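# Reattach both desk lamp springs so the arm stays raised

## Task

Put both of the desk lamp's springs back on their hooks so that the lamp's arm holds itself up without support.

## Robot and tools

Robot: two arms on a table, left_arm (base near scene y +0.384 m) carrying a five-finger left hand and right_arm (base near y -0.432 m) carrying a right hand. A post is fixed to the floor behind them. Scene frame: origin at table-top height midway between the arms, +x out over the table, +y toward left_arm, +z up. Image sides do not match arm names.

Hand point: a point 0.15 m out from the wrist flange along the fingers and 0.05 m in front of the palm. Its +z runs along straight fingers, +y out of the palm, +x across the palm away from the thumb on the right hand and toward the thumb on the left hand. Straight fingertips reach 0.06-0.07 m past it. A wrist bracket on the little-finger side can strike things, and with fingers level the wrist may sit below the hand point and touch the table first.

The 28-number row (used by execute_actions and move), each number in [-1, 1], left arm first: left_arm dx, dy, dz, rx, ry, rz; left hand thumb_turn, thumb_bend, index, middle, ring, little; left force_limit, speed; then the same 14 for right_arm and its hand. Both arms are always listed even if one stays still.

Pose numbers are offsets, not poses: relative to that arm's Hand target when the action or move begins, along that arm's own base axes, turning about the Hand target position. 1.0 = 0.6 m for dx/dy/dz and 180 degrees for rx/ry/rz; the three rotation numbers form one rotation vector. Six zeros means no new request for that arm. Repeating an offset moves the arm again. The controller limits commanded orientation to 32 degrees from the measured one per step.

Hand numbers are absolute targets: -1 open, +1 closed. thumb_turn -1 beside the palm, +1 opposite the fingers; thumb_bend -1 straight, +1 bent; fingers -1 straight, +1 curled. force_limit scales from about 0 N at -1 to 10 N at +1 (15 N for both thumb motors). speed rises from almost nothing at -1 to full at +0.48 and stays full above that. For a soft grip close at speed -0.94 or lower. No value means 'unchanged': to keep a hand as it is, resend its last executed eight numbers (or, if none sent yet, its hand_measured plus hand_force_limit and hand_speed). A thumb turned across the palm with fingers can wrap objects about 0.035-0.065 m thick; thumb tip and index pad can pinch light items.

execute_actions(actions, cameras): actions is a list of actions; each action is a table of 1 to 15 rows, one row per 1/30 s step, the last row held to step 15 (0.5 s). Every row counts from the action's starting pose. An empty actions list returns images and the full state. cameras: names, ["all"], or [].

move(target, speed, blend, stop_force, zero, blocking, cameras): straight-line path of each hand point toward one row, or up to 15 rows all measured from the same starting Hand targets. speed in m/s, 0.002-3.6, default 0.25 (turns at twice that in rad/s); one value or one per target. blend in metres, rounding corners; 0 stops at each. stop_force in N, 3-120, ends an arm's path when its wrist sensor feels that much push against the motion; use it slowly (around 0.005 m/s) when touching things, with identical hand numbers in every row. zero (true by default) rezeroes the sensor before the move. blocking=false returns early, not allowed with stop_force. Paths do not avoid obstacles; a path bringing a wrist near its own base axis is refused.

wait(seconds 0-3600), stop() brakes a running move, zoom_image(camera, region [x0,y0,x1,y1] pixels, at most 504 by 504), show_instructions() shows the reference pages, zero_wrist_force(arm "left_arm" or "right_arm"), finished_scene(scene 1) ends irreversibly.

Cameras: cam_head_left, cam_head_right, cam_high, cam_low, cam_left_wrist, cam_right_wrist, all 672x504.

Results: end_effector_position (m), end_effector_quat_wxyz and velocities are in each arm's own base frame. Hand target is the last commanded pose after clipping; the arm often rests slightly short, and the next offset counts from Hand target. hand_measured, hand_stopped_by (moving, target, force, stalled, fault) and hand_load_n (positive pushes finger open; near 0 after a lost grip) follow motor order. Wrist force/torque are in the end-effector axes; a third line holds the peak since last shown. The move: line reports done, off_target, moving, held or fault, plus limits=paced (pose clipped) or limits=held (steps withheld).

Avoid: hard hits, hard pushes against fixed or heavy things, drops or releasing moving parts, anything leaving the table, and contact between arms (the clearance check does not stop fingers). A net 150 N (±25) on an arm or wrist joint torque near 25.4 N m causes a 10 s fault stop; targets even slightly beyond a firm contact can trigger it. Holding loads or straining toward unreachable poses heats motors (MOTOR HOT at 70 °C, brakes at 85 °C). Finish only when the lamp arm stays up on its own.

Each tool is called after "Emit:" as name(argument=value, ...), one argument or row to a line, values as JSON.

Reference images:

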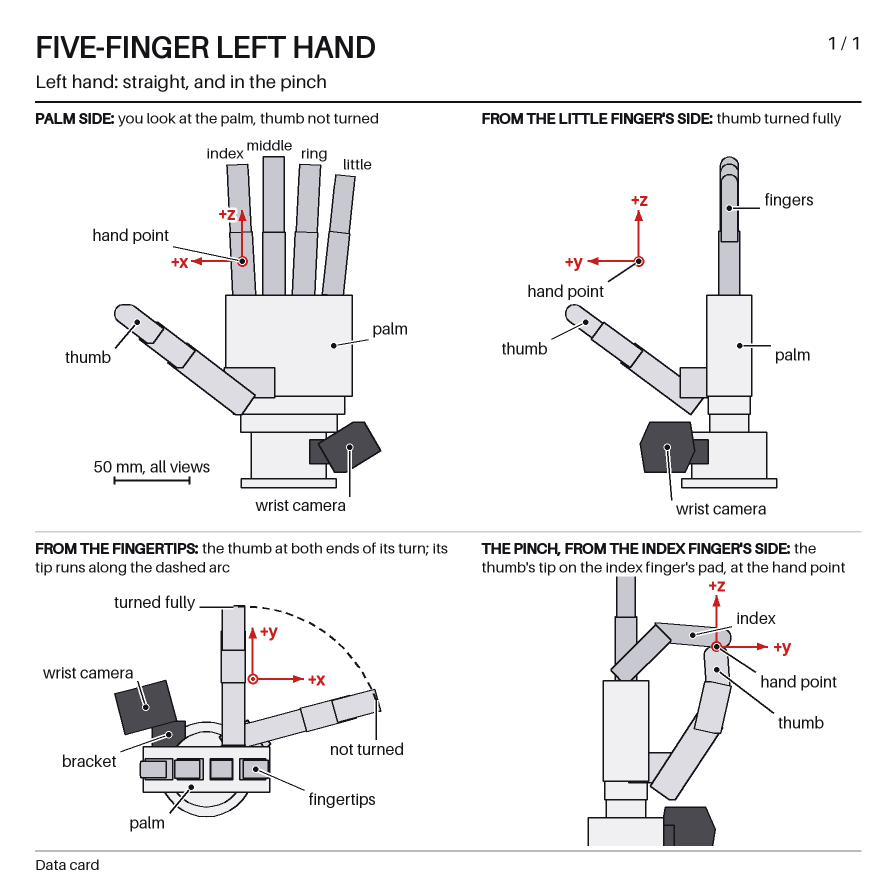

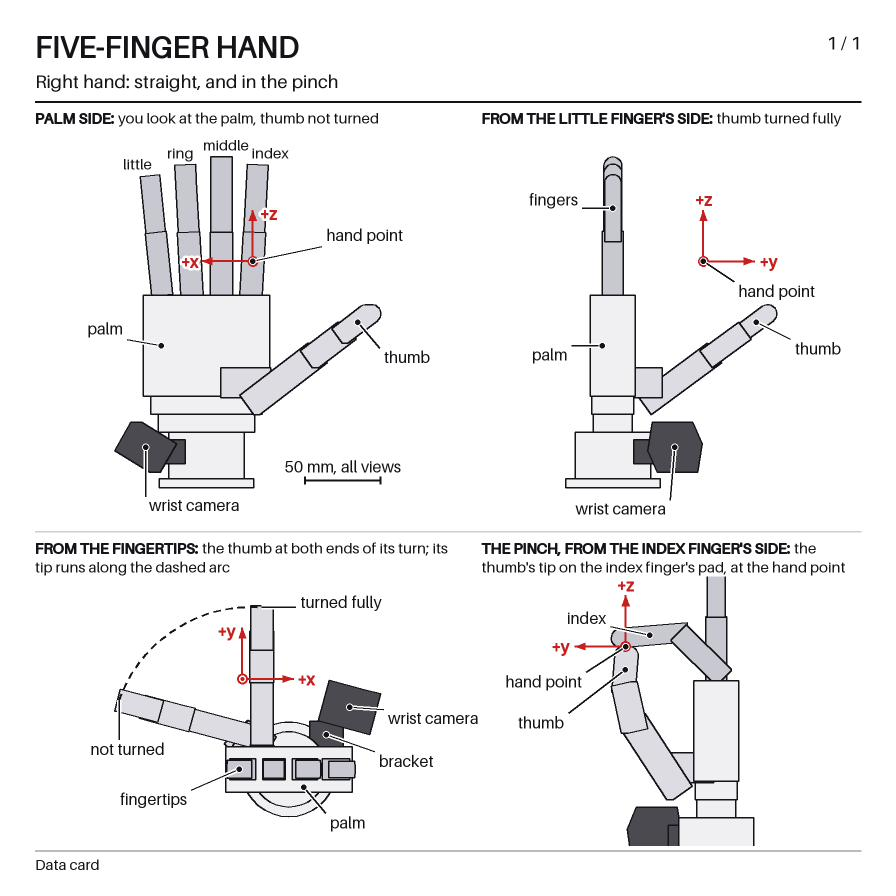

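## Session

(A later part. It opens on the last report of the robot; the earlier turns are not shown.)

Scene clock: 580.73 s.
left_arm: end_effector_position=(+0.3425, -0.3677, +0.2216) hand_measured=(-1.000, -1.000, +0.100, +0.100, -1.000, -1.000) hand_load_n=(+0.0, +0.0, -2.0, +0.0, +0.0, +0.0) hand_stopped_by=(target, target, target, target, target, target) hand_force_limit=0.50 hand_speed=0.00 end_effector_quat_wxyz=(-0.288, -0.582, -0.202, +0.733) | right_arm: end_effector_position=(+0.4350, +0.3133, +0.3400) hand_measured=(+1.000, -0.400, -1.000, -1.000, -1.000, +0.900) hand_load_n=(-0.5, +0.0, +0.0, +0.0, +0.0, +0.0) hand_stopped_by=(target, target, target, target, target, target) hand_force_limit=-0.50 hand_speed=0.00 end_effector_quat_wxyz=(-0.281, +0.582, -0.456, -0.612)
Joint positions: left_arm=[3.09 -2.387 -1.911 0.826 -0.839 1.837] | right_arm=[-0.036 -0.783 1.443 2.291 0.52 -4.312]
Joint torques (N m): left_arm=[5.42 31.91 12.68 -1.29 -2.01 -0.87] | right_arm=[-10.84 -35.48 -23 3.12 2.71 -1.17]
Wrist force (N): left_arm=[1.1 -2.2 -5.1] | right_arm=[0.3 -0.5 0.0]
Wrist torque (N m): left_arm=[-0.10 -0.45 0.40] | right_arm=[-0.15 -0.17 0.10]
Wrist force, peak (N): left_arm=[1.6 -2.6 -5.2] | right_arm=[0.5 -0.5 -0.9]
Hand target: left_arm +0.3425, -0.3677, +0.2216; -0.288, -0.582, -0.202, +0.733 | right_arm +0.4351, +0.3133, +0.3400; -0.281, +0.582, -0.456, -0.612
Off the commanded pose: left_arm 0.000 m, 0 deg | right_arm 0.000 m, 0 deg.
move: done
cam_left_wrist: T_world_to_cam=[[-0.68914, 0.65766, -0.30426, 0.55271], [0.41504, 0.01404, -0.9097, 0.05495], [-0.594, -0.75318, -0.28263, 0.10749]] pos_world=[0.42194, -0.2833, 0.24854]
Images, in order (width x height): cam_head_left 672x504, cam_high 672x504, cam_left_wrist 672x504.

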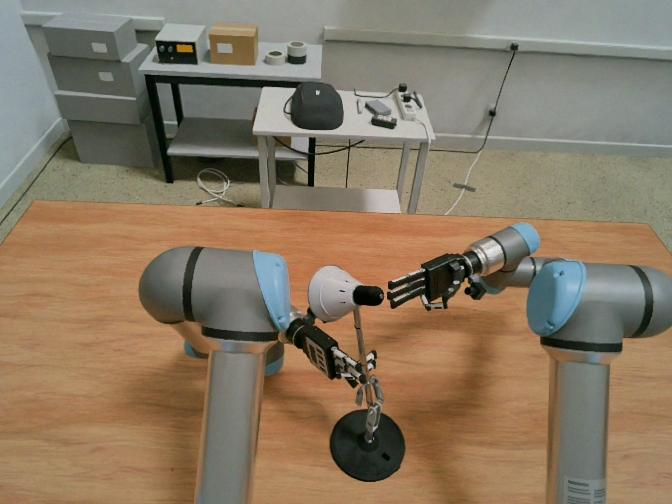

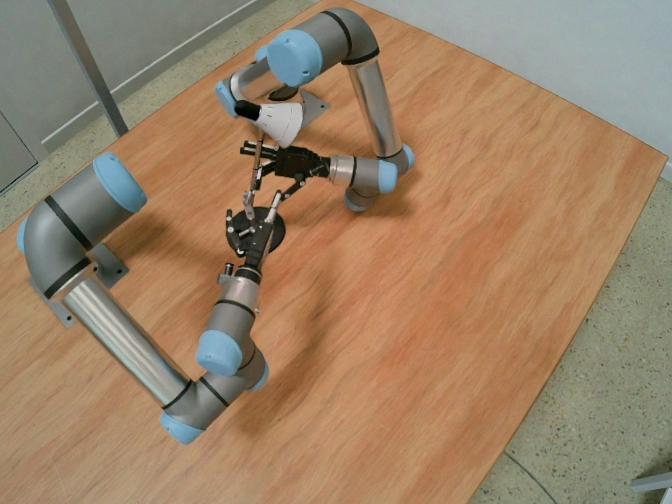

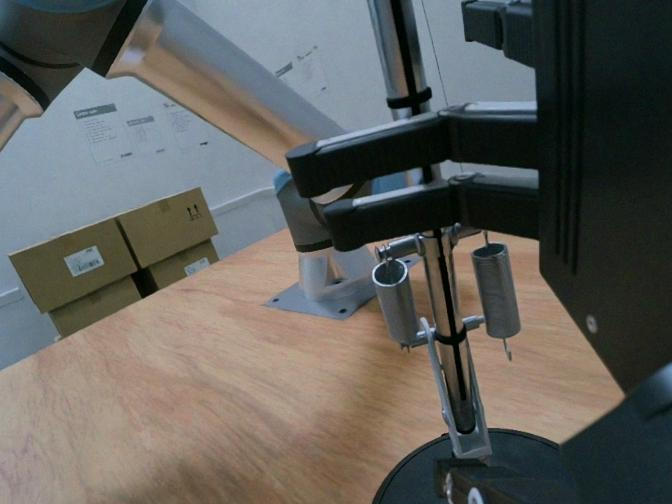

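Emit:
move(
  target=[0,0,0,0,0,0,-1,-1,0.1,0.1,-1,-1,0.5,0, -0.0862,-0.1395,0.0333,0.0171,-0.0839,-0.3867,1,-0.4,-1,-1,-1,0.9,-0.5,0],
  speed=0.12,
  cameras=["cam_high","cam_right_wrist"],
)

Scene clock: 590.70 s.
left_arm: end_effector_position=(+0.3425, -0.3677, +0.2216) hand_measured=(-1.000, -1.000, +0.100, +0.100, -1.000, -1.000) hand_load_n=(+0.0, +0.0, -2.0, +0.0, +0.0, +0.0) hand_stopped_by=(target, target, target, target, target, target) hand_force_limit=0.50 hand_speed=0.00 end_effector_quat_wxyz=(-0.288, -0.582, -0.202, +0.733) | right_arm: end_effector_position=(+0.3833, +0.2296, +0.3599) hand_measured=(+1.000, -0.400, -1.000, -1.000, -1.000, +0.900) hand_load_n=(-0.5, +0.0, +0.0, +0.0, +0.0, +0.0) hand_stopped_by=(target, target, target, target, target, target) hand_force_limit=-0.50 hand_speed=0.00 end_effector_quat_wxyz=(+0.648, -0.282, +0.652, +0.277)
Joint positions: left_arm=[3.09 -2.387 -1.911 0.826 -0.839 1.837] | right_arm=[-0.526 -1.467 2.59 2.053 -0.233 -4.749]
Joint torques (N m): left_arm=[5.61 32.08 11.75 -1.08 -1.89 -0.83] | right_arm=[-11.01 -25.79 -0.22 1.41 -2.9 -1.39]
Wrist force (N): left_arm=[1.1 -2.3 -5.2] | right_arm=[0.2 -0.5 -0.1]
Wrist torque (N m): left_arm=[-0.12 -0.46 0.40] | right_arm=[-0.13 -0.17 0.07]
Wrist force, peak (N): left_arm=[1.4 -2.7 -5.4] | right_arm=[0.5 -0.1 -1.0]
Hand target: left_arm +0.3425, -0.3677, +0.2216; -0.288, -0.582, -0.202, +0.733 | right_arm +0.3833, +0.2296, +0.3600; +0.647, -0.282, +0.652, +0.277
Off the commanded pose: left_arm 0.000 m, 0 deg | right_arm 0.000 m, 0 deg.
move: done
cam_right_wrist: T_world_to_cam=[[-0.6935, 0.66782, -0.27032, 0.20968], [-0.52195, -0.20707, 0.82746, -0.05021], [0.49662, 0.71494, 0.49217, -0.4195]] pos_world=[0.32754, 0.14949, 0.3047]

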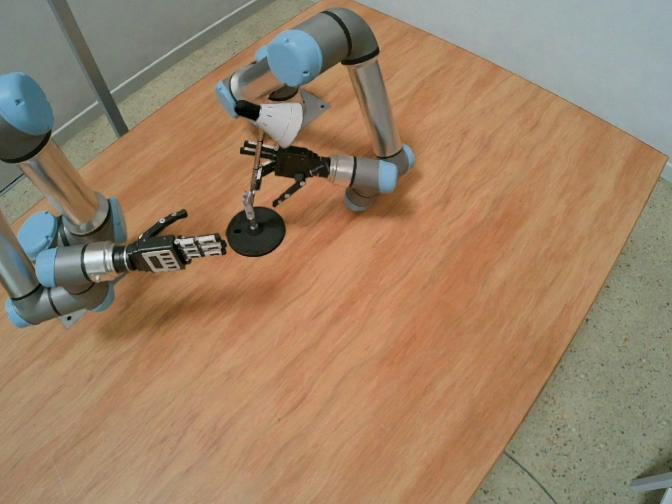

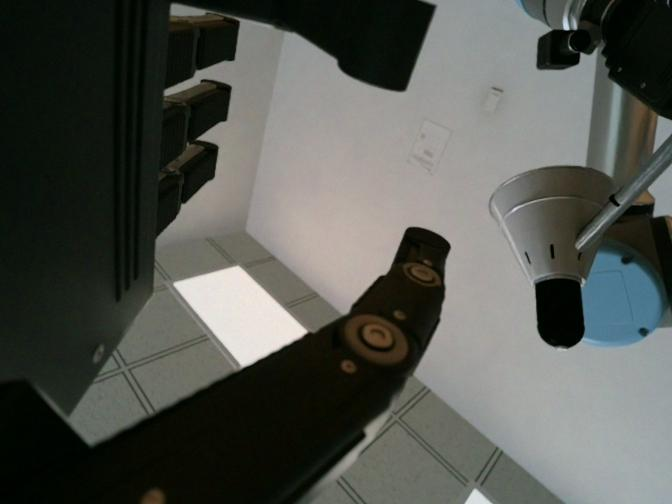

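Emit:
move(
  target=[
    [0,0,0,0,0,0,-1,-1,0.1,0.1,-1,-1,0.5,0, -0.130,0.139,0,0,0,0,1,-0.4,-1,-1,-1,0.9,-0.5,0],
    [0,0,0,0,0,0,-1,-1,0.1,0.1,-1,-1,0.5,0, -0.3867,0.3669,0,0,0,0,1,-0.4,-1,-1,-1,0.9,-0.5,0],
  ],
  speed=0.12,
  blend=[0.02,0],
  cameras=["cam_high","cam_head_left"],
)

Scene clock: 596.23 s.
left_arm: end_effector_position=(+0.3425, -0.3677, +0.2216) hand_measured=(-1.000, -1.000, +0.100, +0.100, -1.000, -1.000) hand_load_n=(+0.0, +0.0, -2.0, +0.0, +0.0, +0.0) hand_stopped_by=(target, target, target, target, target, target) hand_force_limit=0.50 hand_speed=0.00 end_effector_quat_wxyz=(-0.288, -0.582, -0.202, +0.733) | right_arm: end_effector_position=(+0.1513, +0.4497, +0.3600) hand_measured=(+1.000, -0.400, -1.000, -1.000, -1.000, +0.900) hand_load_n=(+0.0, +0.0, +0.0, -0.5, +0.0, +0.0) hand_stopped_by=(target, target, target, target, target, target) hand_force_limit=-0.50 hand_speed=0.00 end_effector_quat_wxyz=(+0.647, -0.282, +0.652, +0.277)
Joint positions: left_arm=[3.09 -2.387 -1.911 0.826 -0.839 1.837] | right_arm=[0.844 -1.53 2.663 2.018 -1.602 -4.716]
Joint torques (N m): left_arm=[5.41 31.54 12.2 -1.17 -1.85 -0.73] | right_arm=[7.7 -1.38 -19.76 -3.28 -3.04 1.56]
Wrist force (N): left_arm=[1.0 -2.3 -5.1] | right_arm=[0.2 -0.5 0.1]
Wrist torque (N m): left_arm=[-0.14 -0.46 0.40] | right_arm=[-0.18 -0.15 -0.14]
Wrist force, peak (N): left_arm=[1.4 -2.8 -5.4] | right_arm=[0.3 -1.3 -0.2]
Hand target: left_arm +0.3425, -0.3677, +0.2216; -0.288, -0.582, -0.202, +0.733 | right_arm +0.1513, +0.4497, +0.3600; +0.647, -0.282, +0.652, +0.277
Off the commanded pose: left_arm 0.000 m, 0 deg | right_arm 0.000 m, 0 deg.
move: done
Images, in order (width x height): cam_head_left 672x504, cam_high 672x504.

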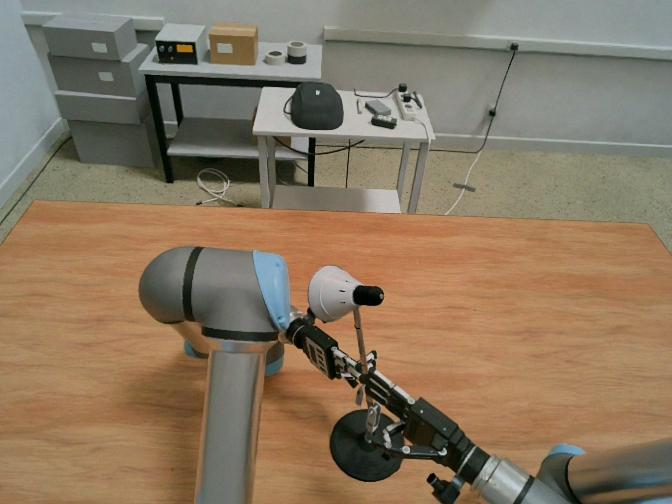

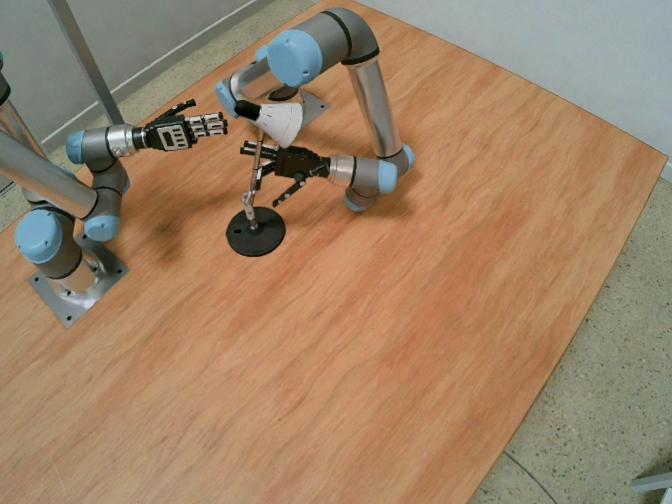

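Emit:
move(
  target=[0,0,0,0,0,0,-1,-1,0.1,0.1,-1,-1,0.5,0, 0,0,0,0.2293,0.2417,0,1,-0.4,-1,-1,-1,0.9,-0.5,0],
  speed=0.2,
)

Scene clock: 599.83 s.
left_arm: end_effector_position=(+0.3425, -0.3677, +0.2216) hand_measured=(-1.000, -1.000, +0.100, +0.100, -1.000, -1.000) hand_load_n=(+0.0, +0.0, -2.5, +0.0, +0.0, +0.0) hand_stopped_by=(target, target, target, target, target, target) hand_force_limit=0.50 hand_speed=0.00 end_effector_quat_wxyz=(-0.288, -0.582, -0.202, +0.733) | right_arm: end_effector_position=(+0.1513, +0.4497, +0.3600) hand_measured=(+1.000, -0.400, -1.000, -1.000, -1.000, +0.900) hand_load_n=(+0.0, +0.0, +0.0, +0.0, +0.0, +0.0) hand_stopped_by=(target, target, target, target, target, target) hand_force_limit=-0.50 hand_speed=0.00 end_effector_quat_wxyz=(+0.421, +0.079, +0.704, +0.566)
Joint positions: left_arm=[3.09 -2.387 -1.911 0.826 -0.839 1.837] | right_arm=[1.106 -1.287 2.576 1.856 -1.857 -3.669]
Joint torques (N m): left_arm=[4.98 31.79 12.4 -1.17 -1.74 -0.8] | right_arm=[6.51 -8.49 -15.75 0.44 -2.82 1.47]
Wrist force (N): left_arm=[1.0 -2.3 -5.0] | right_arm=[0.5 -1.1 0.0]
Wrist torque (N m): left_arm=[-0.14 -0.45 0.41] | right_arm=[-0.43 -0.06 0.09]
Wrist force, peak (N): left_arm=[1.4 -2.6 -5.4] | right_arm=[0.7 -1.2 -0.4]
Hand target: left_arm +0.3425, -0.3677, +0.2216; -0.288, -0.582, -0.202, +0.733 | right_arm +0.1513, +0.4497, +0.3600; +0.421, +0.079, +0.704, +0.566
Off the commanded pose: left_arm 0.000 m, 0 deg | right_arm 0.000 m, 0 deg.
move: done

Emit:
move(
  target=[0,0,0,0,0,0,-1,-1,0.1,0.1,-1,-1,0.5,0, 0,0,0,0.4587,0.4833,0,1,-0.4,-1,-1,-1,0.9,-0.5,0],
  speed=0.2,
  cameras=["cam_high","cam_right_wrist","cam_head_left"],
)

Scene clock: 606.10 s.
left_arm: end_effector_position=(+0.3425, -0.3677, +0.2216) hand_measured=(-1.000, -1.000, +0.100, +0.100, -1.000, -1.000) hand_load_n=(+0.0, +0.0, -2.0, +0.0, +0.0, +0.5) hand_stopped_by=(target, target, target, target, target, target) hand_force_limit=0.50 hand_speed=0.00 end_effector_quat_wxyz=(-0.288, -0.582, -0.202, +0.733) | right_arm: end_effector_position=(+0.1513, +0.4497, +0.3600) hand_measured=(+1.000, -0.400, -1.000, -1.000, -1.000, +0.900) hand_load_n=(+0.0, +0.0, +0.0, +0.0, +0.0, +0.0) hand_stopped_by=(target, target, target, target, target, target) hand_force_limit=-0.50 hand_speed=0.00 end_effector_quat_wxyz=(-0.278, +0.646, +0.279, +0.654)
Joint positions: left_arm=[3.09 -2.387 -1.911 0.826 -0.839 1.837] | right_arm=[1.343 -1.493 2.355 2.269 -2.103 -1.582]
Joint torques (N m): left_arm=[4.92 31.59 12.22 -1.14 -1.67 -0.66] | right_arm=[-10.95 -28.89 -5.56 0.54 2.8 1.31]
Wrist force (N): left_arm=[1.4 -2.5 -5.2] | right_arm=[1.6 -1.1 1.6]
Wrist torque (N m): left_arm=[-0.15 -0.47 0.41] | right_arm=[-0.22 -0.03 0.14]
Wrist force, peak (N): left_arm=[1.4 -2.4 -5.4] | right_arm=[1.9 -1.1 1.8]
Hand target: left_arm +0.3425, -0.3677, +0.2216; -0.288, -0.582, -0.202, +0.733 | right_arm +0.1513, +0.4497, +0.3600; -0.278, +0.646, +0.279, +0.654
Off the commanded pose: left_arm 0.000 m, 0 deg | right_arm 0.000 m, 0 deg.
move: done
cam_right_wrist: T_world_to_cam=[[0.70248, -0.65751, 0.2724, 0.09114], [-0.17747, -0.53248, -0.82763, 0.56428], [0.68922, 0.53305, -0.49075, -0.05518]] pos_world=[0.07415, 0.38981, 0.41511]
Images, in order (width x height): cam_head_left 672x504, cam_high 672x504, cam_right_wrist 672x504.

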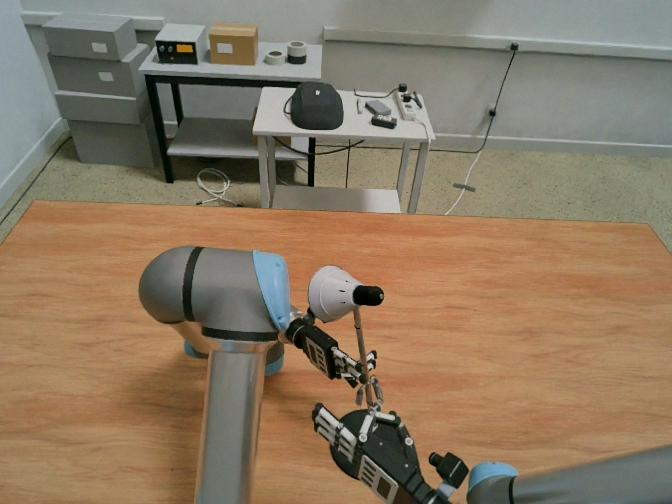

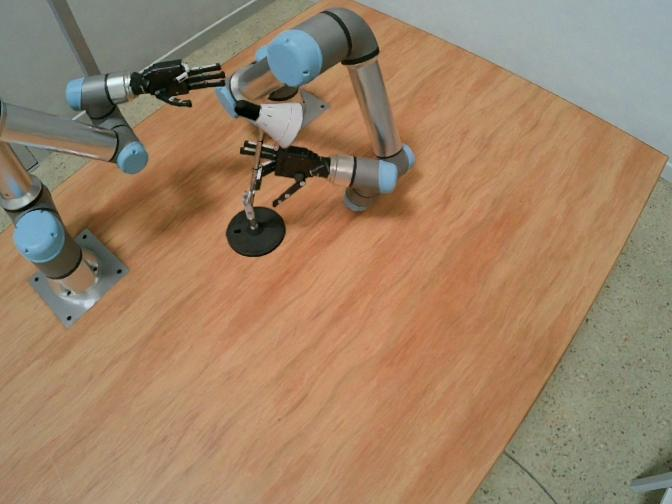

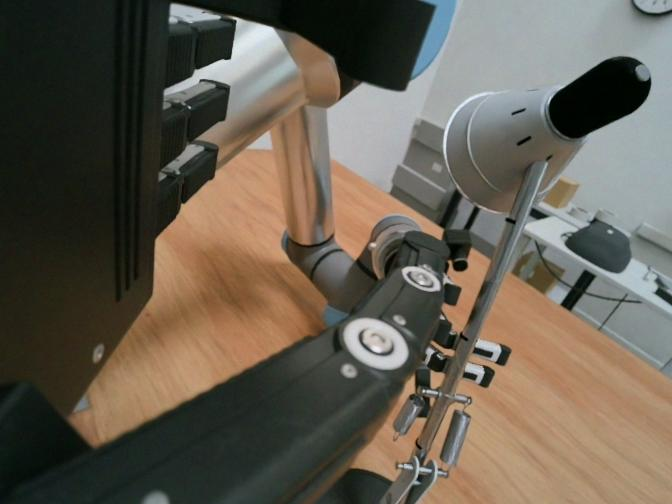

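Emit:
zoom_image(
  camera="cam_right_wrist",
  region=[350, 350, 530, 504],
)

Scaled by 2.800 from the camera's image (finer frame: 960x720).

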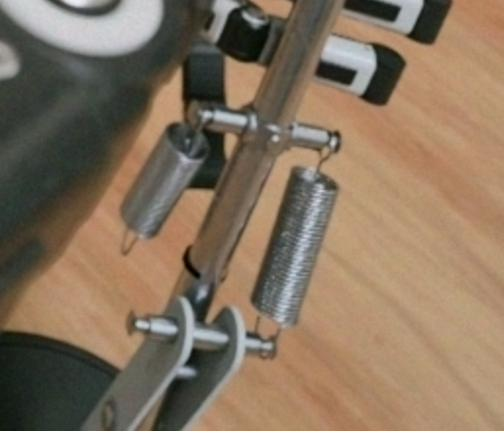

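Emit:
move(
  target=[0,0,0,0,0,0,-1,-1,0.1,0.1,-1,-1,0.5,0, 0,0,-0.325,0,0,0,1,-0.03,-0.05,-0.05,-1,-1,-0.5,0],
  speed=0.1,
  cameras=["cam_high","cam_right_wrist","cam_left_wrist","cam_low"],
)

Scene clock: 610.30 s.
left_arm: end_effector_position=(+0.3425, -0.3677, +0.2216) hand_measured=(-1.000, -1.000, +0.100, +0.100, -1.000, -1.000) hand_load_n=(+0.0, +0.0, -2.0, +0.0, +0.0, +0.0) hand_stopped_by=(target, target, target, target, target, target) hand_force_limit=0.50 hand_speed=0.00 end_effector_quat_wxyz=(-0.288, -0.582, -0.202, +0.733) | right_arm: end_effector_position=(+0.1513, +0.4497, +0.1651) hand_measured=(+1.000, -0.030, -0.050, -0.050, -1.000, -1.000) hand_load_n=(+0.5, +0.0, +0.0, +0.0, +0.0, +0.0) hand_stopped_by=(target, target, target, target, target, target) hand_force_limit=-0.50 hand_speed=0.00 end_effector_quat_wxyz=(-0.278, +0.646, +0.279, +0.654)
Joint positions: left_arm=[3.09 -2.387 -1.911 0.826 -0.839 1.837] | right_arm=[1.343 -0.864 2.404 1.591 -2.103 -1.582]
Joint torques (N m): left_arm=[4.81 32.45 12.34 -1.13 -1.76 -0.8] | right_arm=[-10.59 -20.56 -10.91 -3.12 2.87 -1.26]
Wrist force (N): left_arm=[1.1 -2.3 -5.1] | right_arm=[2.0 -0.4 1.4]
Wrist torque (N m): left_arm=[-0.12 -0.46 0.40] | right_arm=[-0.14 -0.03 0.38]
Wrist force, peak (N): left_arm=[1.4 -2.6 -5.4] | right_arm=[2.2 -1.2 1.7]
Hand target: left_arm +0.3425, -0.3677, +0.2216; -0.288, -0.582, -0.202, +0.733 | right_arm +0.1513, +0.4497, +0.1650; -0.278, +0.646, +0.279, +0.654
Off the commanded pose: left_arm 0.000 m, 0 deg | right_arm 0.000 m, 0 deg.
move: done
cam_left_wrist: T_world_to_cam=[[-0.68914, 0.65766, -0.30426, 0.55271], [0.41504, 0.01404, -0.9097, 0.05495], [-0.594, -0.75318, -0.28263, 0.10749]] pos_world=[0.42194, -0.2833, 0.24854]
cam_right_wrist: T_world_to_cam=[[0.70264, -0.65749, 0.27202, 0.14429], [-0.17772, -0.53235, -0.82766, 0.40295], [0.68899, 0.53321, -0.4909, -0.15084]] pos_world=[0.07415, 0.38981, 0.22021]
Images, in order (width x height): cam_high 672x504, cam_low 672x504, cam_left_wrist 672x504, cam_right_wrist 672x504.

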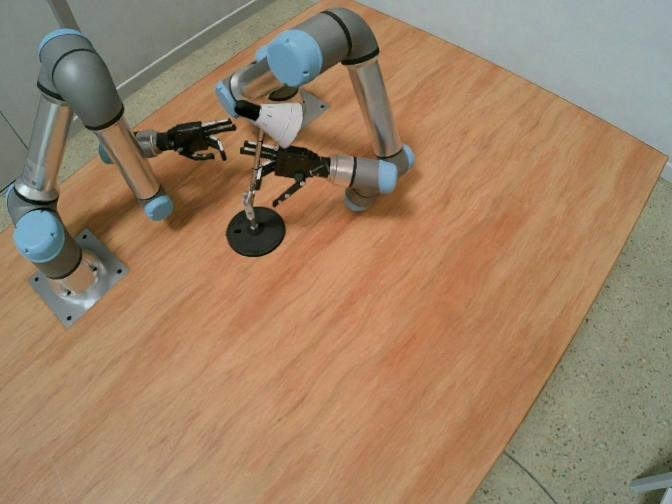

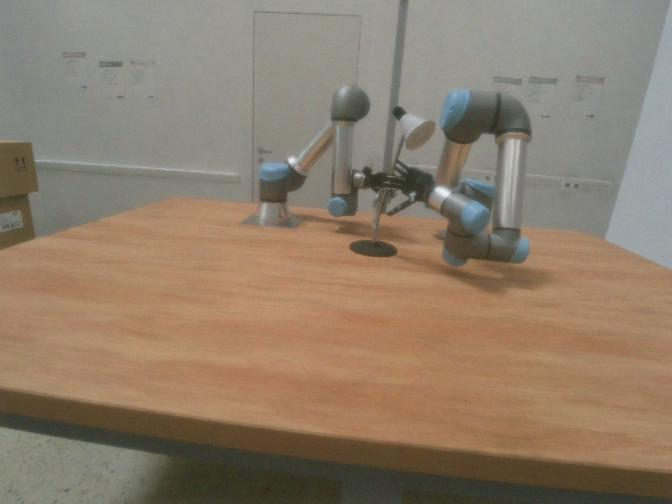

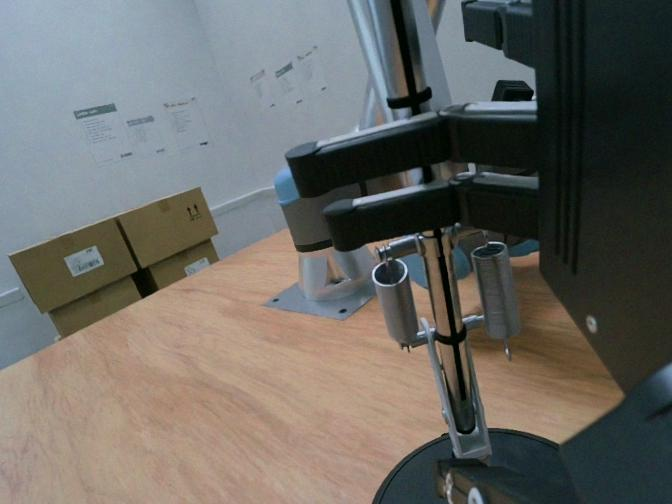

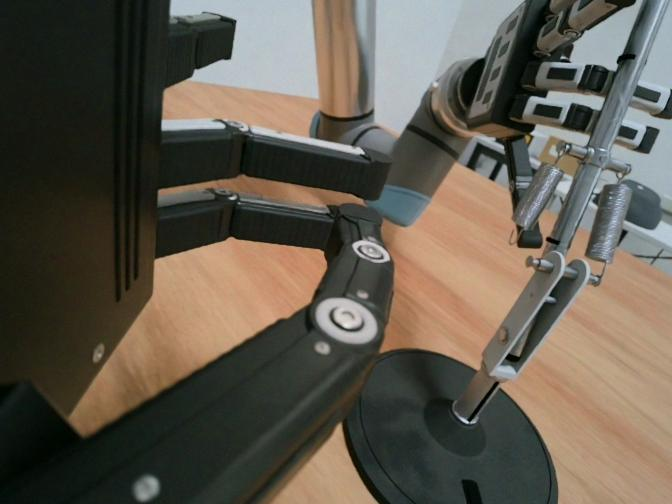

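Emit:
zoom_image(
  camera="cam_right_wrist",
  region=[470, 110, 670, 310],
)

Scaled by 2.520 from the camera's image (finer frame: 960x720).

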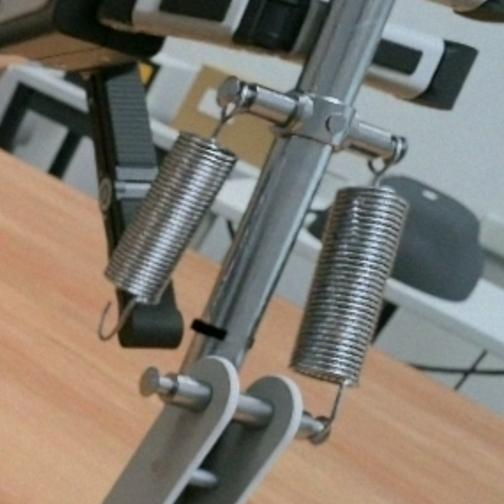

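Emit:
zoom_image(
  camera="cam_right_wrist",
  region=[150, 90, 450, 370],
)

Scaled by 1.680 from the camera's image (finer frame: 960x720).

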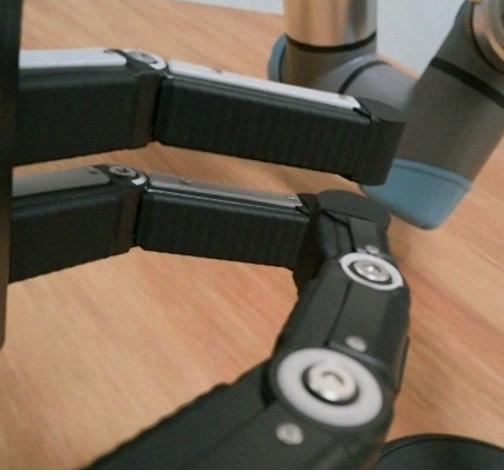

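Emit:
move(
  target=[0,0,0,0,0,0,-1,-1,0.1,0.1,-1,-1,0.5,0, 0.1757,0.0650,0,0,0,0,1,-0.03,-0.05,-0.05,-1,-1,-0.5,0],
  speed=0.06,
  stop_force=8,
  cameras=["cam_head_right","cam_right_wrist","cam_left_wrist"],
)

Scene clock: 616.33 s.
left_arm: end_effector_position=(+0.3425, -0.3677, +0.2216) hand_measured=(-1.000, -1.000, +0.100, +0.100, -1.000, -1.000) hand_load_n=(+0.0, +0.0, -2.0, +0.0, +0.0, -0.5) hand_stopped_by=(target, target, target, target, target, target) hand_force_limit=0.50 hand_speed=0.00 end_effector_quat_wxyz=(-0.288, -0.582, -0.202, +0.733) | right_arm: end_effector_position=(+0.2567, +0.4887, +0.1650) hand_measured=(+1.000, -0.030, -0.050, -0.050, -1.000, -1.000) hand_load_n=(+0.0, +0.0, +0.0, +0.0, +0.0, +0.0) hand_stopped_by=(target, target, target, target, target, target) hand_force_limit=-0.50 hand_speed=0.00 end_effector_quat_wxyz=(-0.278, +0.646, +0.279, +0.654)
Joint positions: left_arm=[3.09 -2.387 -1.911 0.826 -0.839 1.837] | right_arm=[1.066 -0.854 2.306 1.68 -1.826 -1.579]
Joint torques (N m): left_arm=[4.69 32.48 12.19 -1.09 -1.56 -0.75] | right_arm=[-11.16 -22.37 -12.29 0.59 2.81 1.44]
Wrist force (N): left_arm=[1.1 -2.3 -5.1] | right_arm=[1.7 -0.5 1.5]
Wrist torque (N m): left_arm=[-0.12 -0.46 0.41] | right_arm=[-0.14 0.00 0.19]
Wrist force, peak (N): left_arm=[1.4 -2.5 -5.5] | right_arm=[2.2 -0.7 1.5]
Hand target: left_arm +0.3425, -0.3677, +0.2216; -0.288, -0.582, -0.202, +0.733 | right_arm +0.2567, +0.4887, +0.1650; -0.278, +0.646, +0.279, +0.654
Off the commanded pose: left_arm 0.000 m, 0 deg | right_arm 0.000 m, 0 deg.
move: done
cam_left_wrist: T_world_to_cam=[[-0.68914, 0.65766, -0.30426, 0.55271], [0.41504, 0.01404, -0.9097, 0.05495], [-0.594, -0.75318, -0.28263, 0.10749]] pos_world=[0.42194, -0.2833, 0.24854]
cam_right_wrist: T_world_to_cam=[[0.70258, -0.65757, 0.272, 0.09588], [-0.17776, -0.5323, -0.82769, 0.44237], [0.68904, 0.53317, -0.49087, -0.24437]] pos_world=[0.17965, 0.42881, 0.22011]
Images, in order (width x height): cam_head_right 672x504, cam_left_wrist 672x504, cam_right_wrist 672x504.

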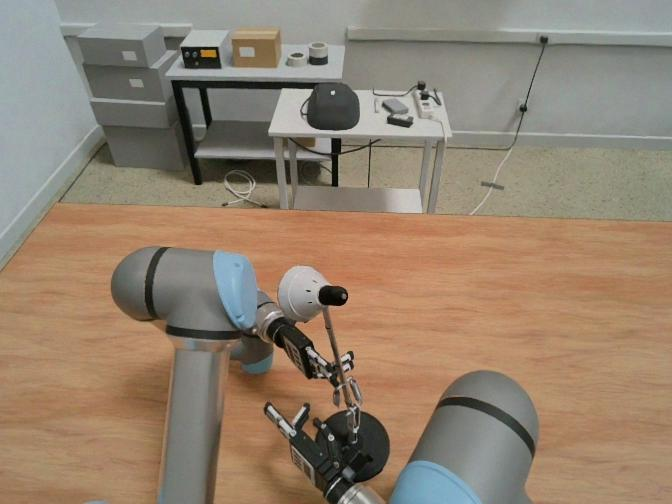

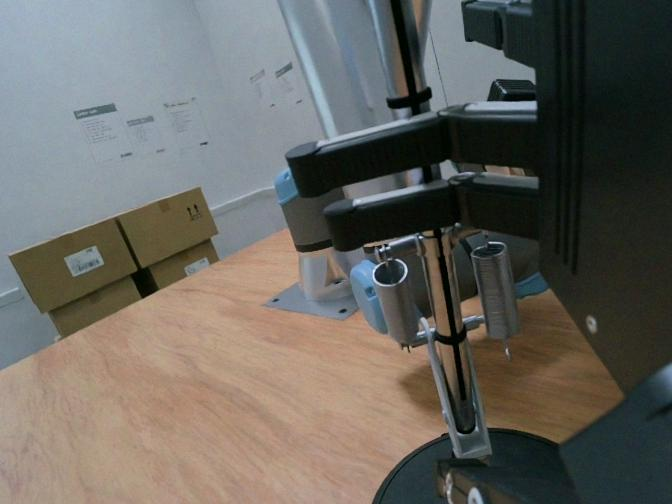

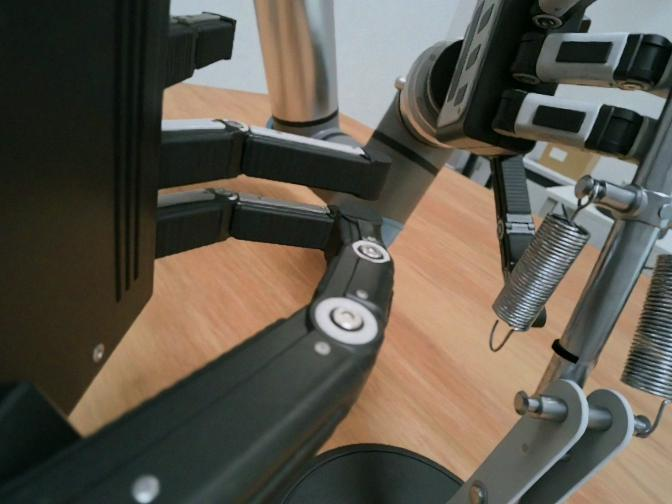

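Emit:
move(
  target=[
    [0,0,0,0,0,0,-1,-1,0.1,0.1,-1,-1,0.5,0, -0.0045,-0.0047,0.0017,0,0,0,1,-0.03,-0.05,-0.05,-1,-1,-0.5,0],
    [0,0,0,0,0,0,-1,-1,0.1,0.1,-1,-1,0.5,0, 0.0343,-0.0415,0.0017,0,0,0,1,-0.03,-0.05,-0.05,-1,-1,-0.5,0],
  ],
  speed=0.03,
  stop_force=4,
  cameras=["cam_right_wrist","cam_left_wrist"],
)

Scene clock: 620.60 s.
left_arm: end_effector_position=(+0.3425, -0.3677, +0.2216) hand_measured=(-1.000, -1.000, +0.100, +0.100, -1.000, -1.000) hand_load_n=(+0.0, +0.0, -2.0, +0.0, +0.0, +0.0) hand_stopped_by=(target, target, target, target, target, target) hand_force_limit=0.50 hand_speed=0.00 end_effector_quat_wxyz=(-0.288, -0.582, -0.202, +0.733) | right_arm: end_effector_position=(+0.2773, +0.4638, +0.1660) hand_measured=(+1.000, -0.030, -0.050, -0.050, -1.000, -1.000) hand_load_n=(+0.0, +0.0, +0.0, +0.0, +0.0, +0.0) hand_stopped_by=(target, target, target, target, target, target) hand_force_limit=-0.50 hand_speed=0.00 end_effector_quat_wxyz=(-0.278, +0.646, +0.279, +0.654)
Joint positions: left_arm=[3.09 -2.387 -1.911 0.826 -0.839 1.837] | right_arm=[0.968 -0.865 2.368 1.629 -1.728 -1.578]
Joint torques (N m): left_arm=[4.55 32.28 12.3 -1.16 -1.6 -0.62] | right_arm=[-11.04 -42.98 5.97 -3.2 2.79 1.54]
Wrist force (N): left_arm=[1.1 -2.4 -5.1] | right_arm=[2.0 -0.4 1.1]
Wrist torque (N m): left_arm=[-0.14 -0.46 0.41] | right_arm=[-0.12 -0.03 0.20]
Wrist force, peak (N): left_arm=[1.4 -2.5 -5.4] | right_arm=[1.8 -0.4 1.6]
Hand target: left_arm +0.3425, -0.3677, +0.2216; -0.288, -0.582, -0.202, +0.733 | right_arm +0.2773, +0.4638, +0.1660; -0.278, +0.646, +0.279, +0.654
Off the commanded pose: left_arm 0.000 m, 0 deg | right_arm 0.000 m, 0 deg.
move: done
cam_left_wrist: T_world_to_cam=[[-0.68914, 0.65766, -0.30426, 0.55271], [0.41504, 0.01404, -0.9097, 0.05495], [-0.594, -0.75318, -0.28263, 0.10749]] pos_world=[0.42194, -0.2833, 0.24854]
cam_right_wrist: T_world_to_cam=[[0.70258, -0.65757, 0.272, 0.06483], [-0.17776, -0.5323, -0.82769, 0.43358], [0.68904, 0.53317, -0.49087, -0.24473]] pos_world=[0.20015, 0.40391, 0.22111]
Images, in order (width x height): cam_left_wrist 672x504, cam_right_wrist 672x504.

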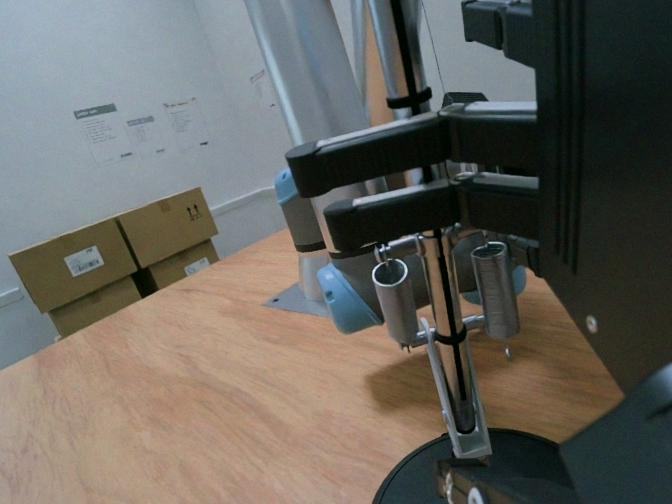

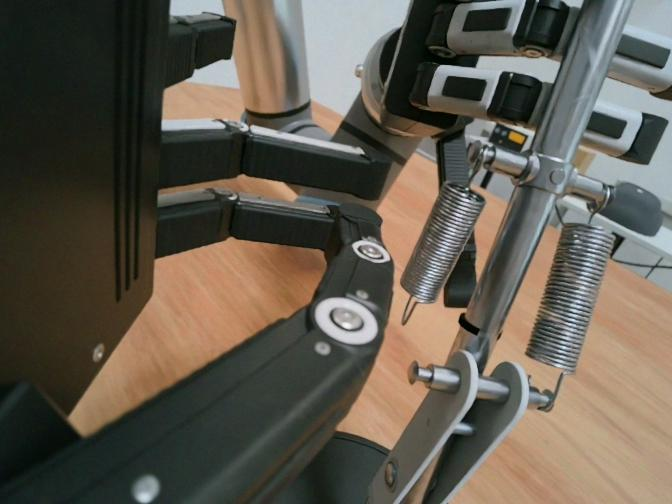

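Emit:
move(
  target=[0,0,0,0,0,0,-1,-1,0.1,0.1,-1,-1,0.5,0, 0.01825,-0.0173,0,0,0,0,1,-0.03,-0.05,-0.05,-1,-1,-0.5,0],
  speed=0.015,
  stop_force=3,
  cameras=["cam_right_wrist","cam_left_wrist"],
)

Scene clock: 623.13 s.
left_arm: end_effector_position=(+0.3425, -0.3677, +0.2216) hand_measured=(-1.000, -1.000, +0.100, +0.100, -1.000, -1.000) hand_load_n=(+0.0, +0.0, -2.0, +0.0, +0.0, +0.0) hand_stopped_by=(target, target, target, target, target, target) hand_force_limit=0.50 hand_speed=0.00 end_effector_quat_wxyz=(-0.288, -0.582, -0.202, +0.733) | right_arm: end_effector_position=(+0.2883, +0.4534, +0.1660) hand_measured=(+1.000, -0.030, -0.050, -0.050, -1.000, -1.000) hand_load_n=(+0.5, +0.0, +0.0, +0.0, +0.0, +0.0) hand_stopped_by=(target, target, target, target, target, target) hand_force_limit=-0.50 hand_speed=0.00 end_effector_quat_wxyz=(-0.278, +0.646, +0.279, +0.654)
Joint positions: left_arm=[3.09 -2.387 -1.911 0.826 -0.839 1.837] | right_arm=[0.918 -0.866 2.39 1.608 -1.678 -1.577]
Joint torques (N m): left_arm=[3.66 32.45 11.97 -1.12 -1.59 -0.73] | right_arm=[-10.66 -42.73 7.02 -3.12 2.92 1.49]
Wrist force (N): left_arm=[1.0 -2.3 -5.2] | right_arm=[2.1 -0.4 1.0]
Wrist torque (N m): left_arm=[-0.13 -0.45 0.40] | right_arm=[-0.12 -0.06 0.23]
Wrist force, peak (N): left_arm=[1.5 -2.5 -5.4] | right_arm=[2.3 -0.4 1.2]
Hand target: left_arm +0.3425, -0.3677, +0.2216; -0.288, -0.582, -0.202, +0.733 | right_arm +0.2883, +0.4534, +0.1660; -0.278, +0.646, +0.279, +0.654
Off the commanded pose: left_arm 0.000 m, 0 deg | right_arm 0.000 m, 0 deg.
move: done
cam_left_wrist: T_world_to_cam=[[-0.68914, 0.65766, -0.30426, 0.55271], [0.41504, 0.01404, -0.9097, 0.05495], [-0.594, -0.75318, -0.28263, 0.10749]] pos_world=[0.42194, -0.2833, 0.24854]
cam_right_wrist: T_world_to_cam=[[0.70258, -0.65757, 0.272, 0.05026], [-0.17776, -0.5323, -0.82769, 0.43], [0.68904, 0.53317, -0.49087, -0.24677]] pos_world=[0.21115, 0.39351, 0.22111]
Images, in order (width x height): cam_left_wrist 672x504, cam_right_wrist 672x504.

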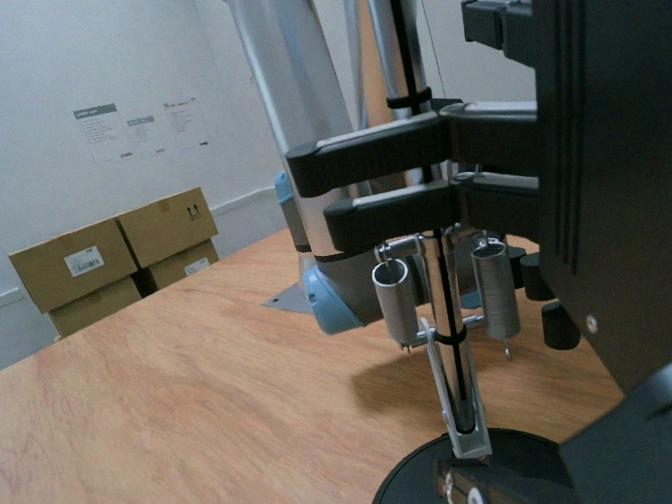

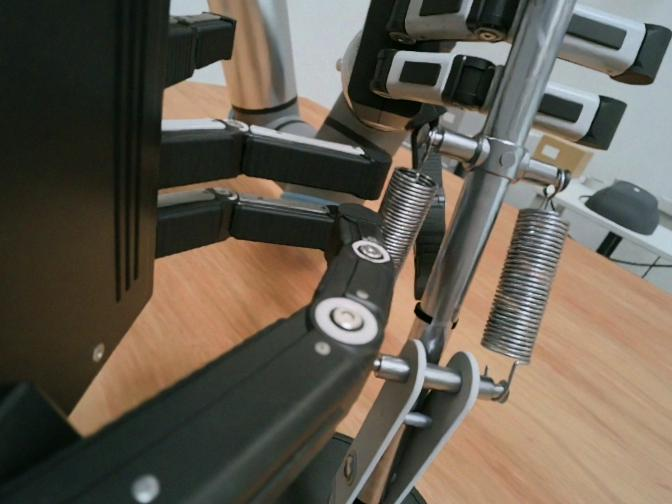

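Emit:
zoom_image(
  camera="cam_left_wrist",
  region=[440, 220, 600, 380],
)

Emit:
zoom_image(
  camera="cam_right_wrist",
  region=[300, 120, 500, 320],
)

Scaled by 3.150 from the camera's image (finer frame: 960x720).

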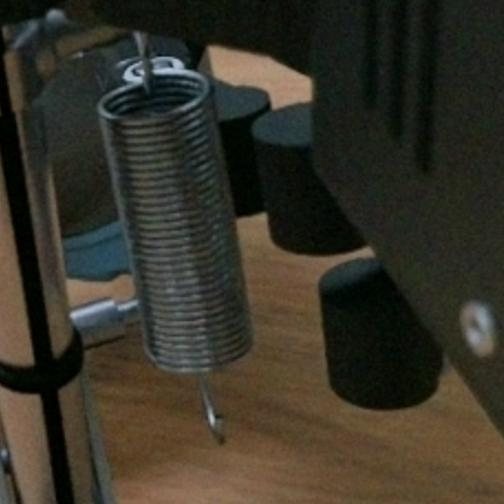

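Scaled by 2.520 from the camera's image (finer frame: 960x720).

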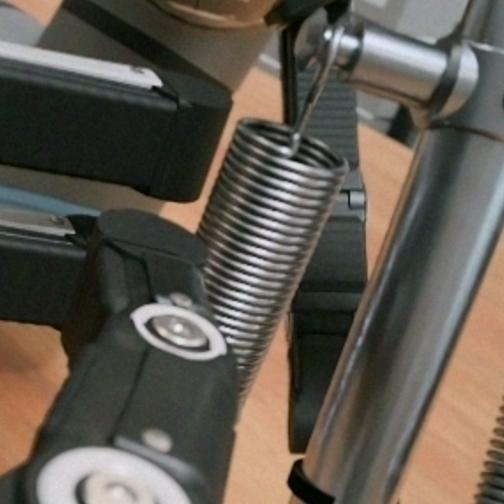

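Emit:
move(
  target=[0,0,0,0,0,0,-1,-1,0.1,0.1,-1,-1,0.5,0, 0.0024,-0.0023,0,0,0,0,1,-0.03,-0.05,-0.05,-1,-1,-0.5,0],
  speed=0.01,
  stop_force=3,
)

Emit:
move(
  target=[0,0,0,0,0,0,-1,-1,0.1,0.1,-1,-1,0.5,0, 0,0,0,0,0,0,1,-0.03,0.5,0.5,-1,-1,-0.8,-0.85],
  cameras=["cam_right_wrist","cam_left_wrist"],
)

Scene clock: 627.63 s.
left_arm: end_effector_position=(+0.3425, -0.3677, +0.2216) hand_measured=(-1.000, -1.000, +0.100, +0.100, -1.000, -1.000) hand_load_n=(+0.0, +0.0, -2.0, +0.0, +0.0, +0.0) hand_stopped_by=(target, target, target, target, target, target) hand_force_limit=0.50 hand_speed=0.00 end_effector_quat_wxyz=(-0.288, -0.582, -0.202, +0.733) | right_arm: end_effector_position=(+0.2897, +0.4520, +0.1660) hand_measured=(+1.000, -0.030, -0.050, -0.050, -1.000, -1.000) hand_load_n=(+0.0, +0.0, +0.0, +0.0, +0.0, +0.5) hand_stopped_by=(target, target, target, target, target, target) hand_force_limit=-0.50 hand_speed=0.00 end_effector_quat_wxyz=(-0.278, +0.646, +0.279, +0.654)
Joint positions: left_arm=[3.09 -2.387 -1.911 0.826 -0.839 1.837] | right_arm=[0.911 -0.866 2.393 1.606 -1.671 -1.577]
Joint torques (N m): left_arm=[4.26 32.4 12.36 -1.15 -1.54 -0.72] | right_arm=[-10.64 -42.23 7.37 -3.13 2.82 1.47]
Wrist force (N): left_arm=[1.4 -2.5 -5.2] | right_arm=[1.8 -0.5 1.1]
Wrist torque (N m): left_arm=[-0.15 -0.47 0.41] | right_arm=[-0.14 -0.03 0.20]
Wrist force, peak (N): left_arm=[1.4 -2.3 -5.6] | right_arm=[2.3 -0.7 1.4]
Hand target: left_arm +0.3425, -0.3677, +0.2216; -0.288, -0.582, -0.202, +0.733 | right_arm +0.2897, +0.4520, +0.1660; -0.278, +0.646, +0.279, +0.654
Off the commanded pose: left_arm 0.000 m, 0 deg | right_arm 0.000 m, 0 deg.
move: done

Scene clock: 628.60 s.
left_arm: end_effector_position=(+0.3425, -0.3677, +0.2216) hand_measured=(-1.000, -1.000, +0.100, +0.100, -1.000, -1.000) hand_load_n=(+0.0, +0.0, -2.0, +0.0, +0.0, +0.0) hand_stopped_by=(target, target, target, target, target, target) hand_force_limit=0.50 hand_speed=0.00 end_effector_quat_wxyz=(-0.288, -0.582, -0.202, +0.733) | right_arm: end_effector_position=(+0.2897, +0.4520, +0.1660) hand_measured=(+1.000, -0.030, +0.240, +0.158, -1.000, -1.000) hand_load_n=(+0.0, +0.0, +3.5, +0.5, +0.0, +0.0) hand_stopped_by=(target, target, force, force, target, target) hand_force_limit=-0.80 hand_speed=-0.85 end_effector_quat_wxyz=(-0.278, +0.646, +0.279, +0.654)
Joint positions: left_arm=[3.09 -2.387 -1.911 0.826 -0.839 1.837] | right_arm=[0.911 -0.866 2.393 1.606 -1.671 -1.577]
Joint torques (N m): left_arm=[4.22 32.56 12.33 -1.14 -1.51 -0.63] | right_arm=[-10.82 -42.34 6.21 -3.23 2.55 1.41]
Wrist force (N): left_arm=[1.3 -2.5 -5.1] | right_arm=[2.0 -0.7 1.3]
Wrist torque (N m): left_arm=[-0.15 -0.44 0.40] | right_arm=[-0.16 -0.07 0.22]
Wrist force, peak (N): left_arm=[1.5 -2.6 -5.3] | right_arm=[2.0 -1.0 1.8]
Hand target: left_arm +0.3425, -0.3677, +0.2216; -0.288, -0.582, -0.202, +0.733 | right_arm +0.2897, +0.4520, +0.1660; -0.278, +0.646, +0.279, +0.654
Off the commanded pose: left_arm 0.000 m, 0 deg | right_arm 0.000 m, 0 deg.
move: done
cam_left_wrist: T_world_to_cam=[[-0.68914, 0.65766, -0.30426, 0.55271], [0.41504, 0.01404, -0.9097, 0.05495], [-0.594, -0.75318, -0.28263, 0.10749]] pos_world=[0.42194, -0.2833, 0.24854]
cam_right_wrist: T_world_to_cam=[[0.70258, -0.65757, 0.272, 0.04843], [-0.17776, -0.5323, -0.82769, 0.42956], [0.68904, 0.53317, -0.49087, -0.24704]] pos_world=[0.21255, 0.39221, 0.22111]
Images, in order (width x height): cam_left_wrist 672x504, cam_right_wrist 672x504.

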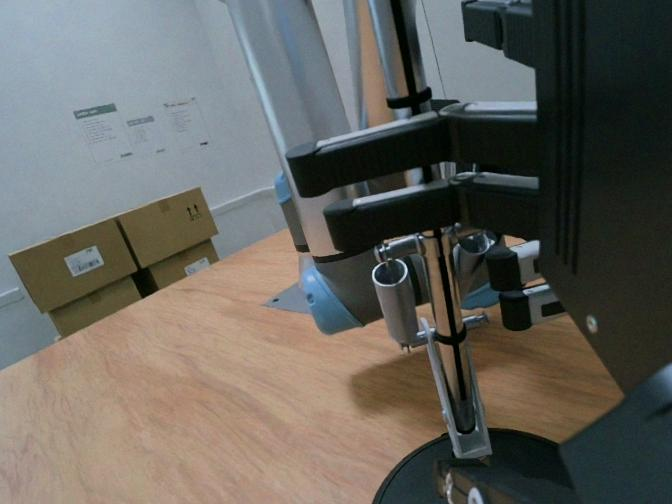

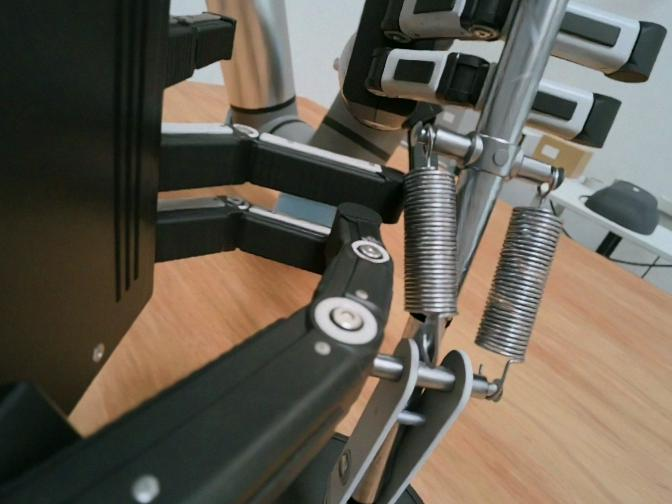

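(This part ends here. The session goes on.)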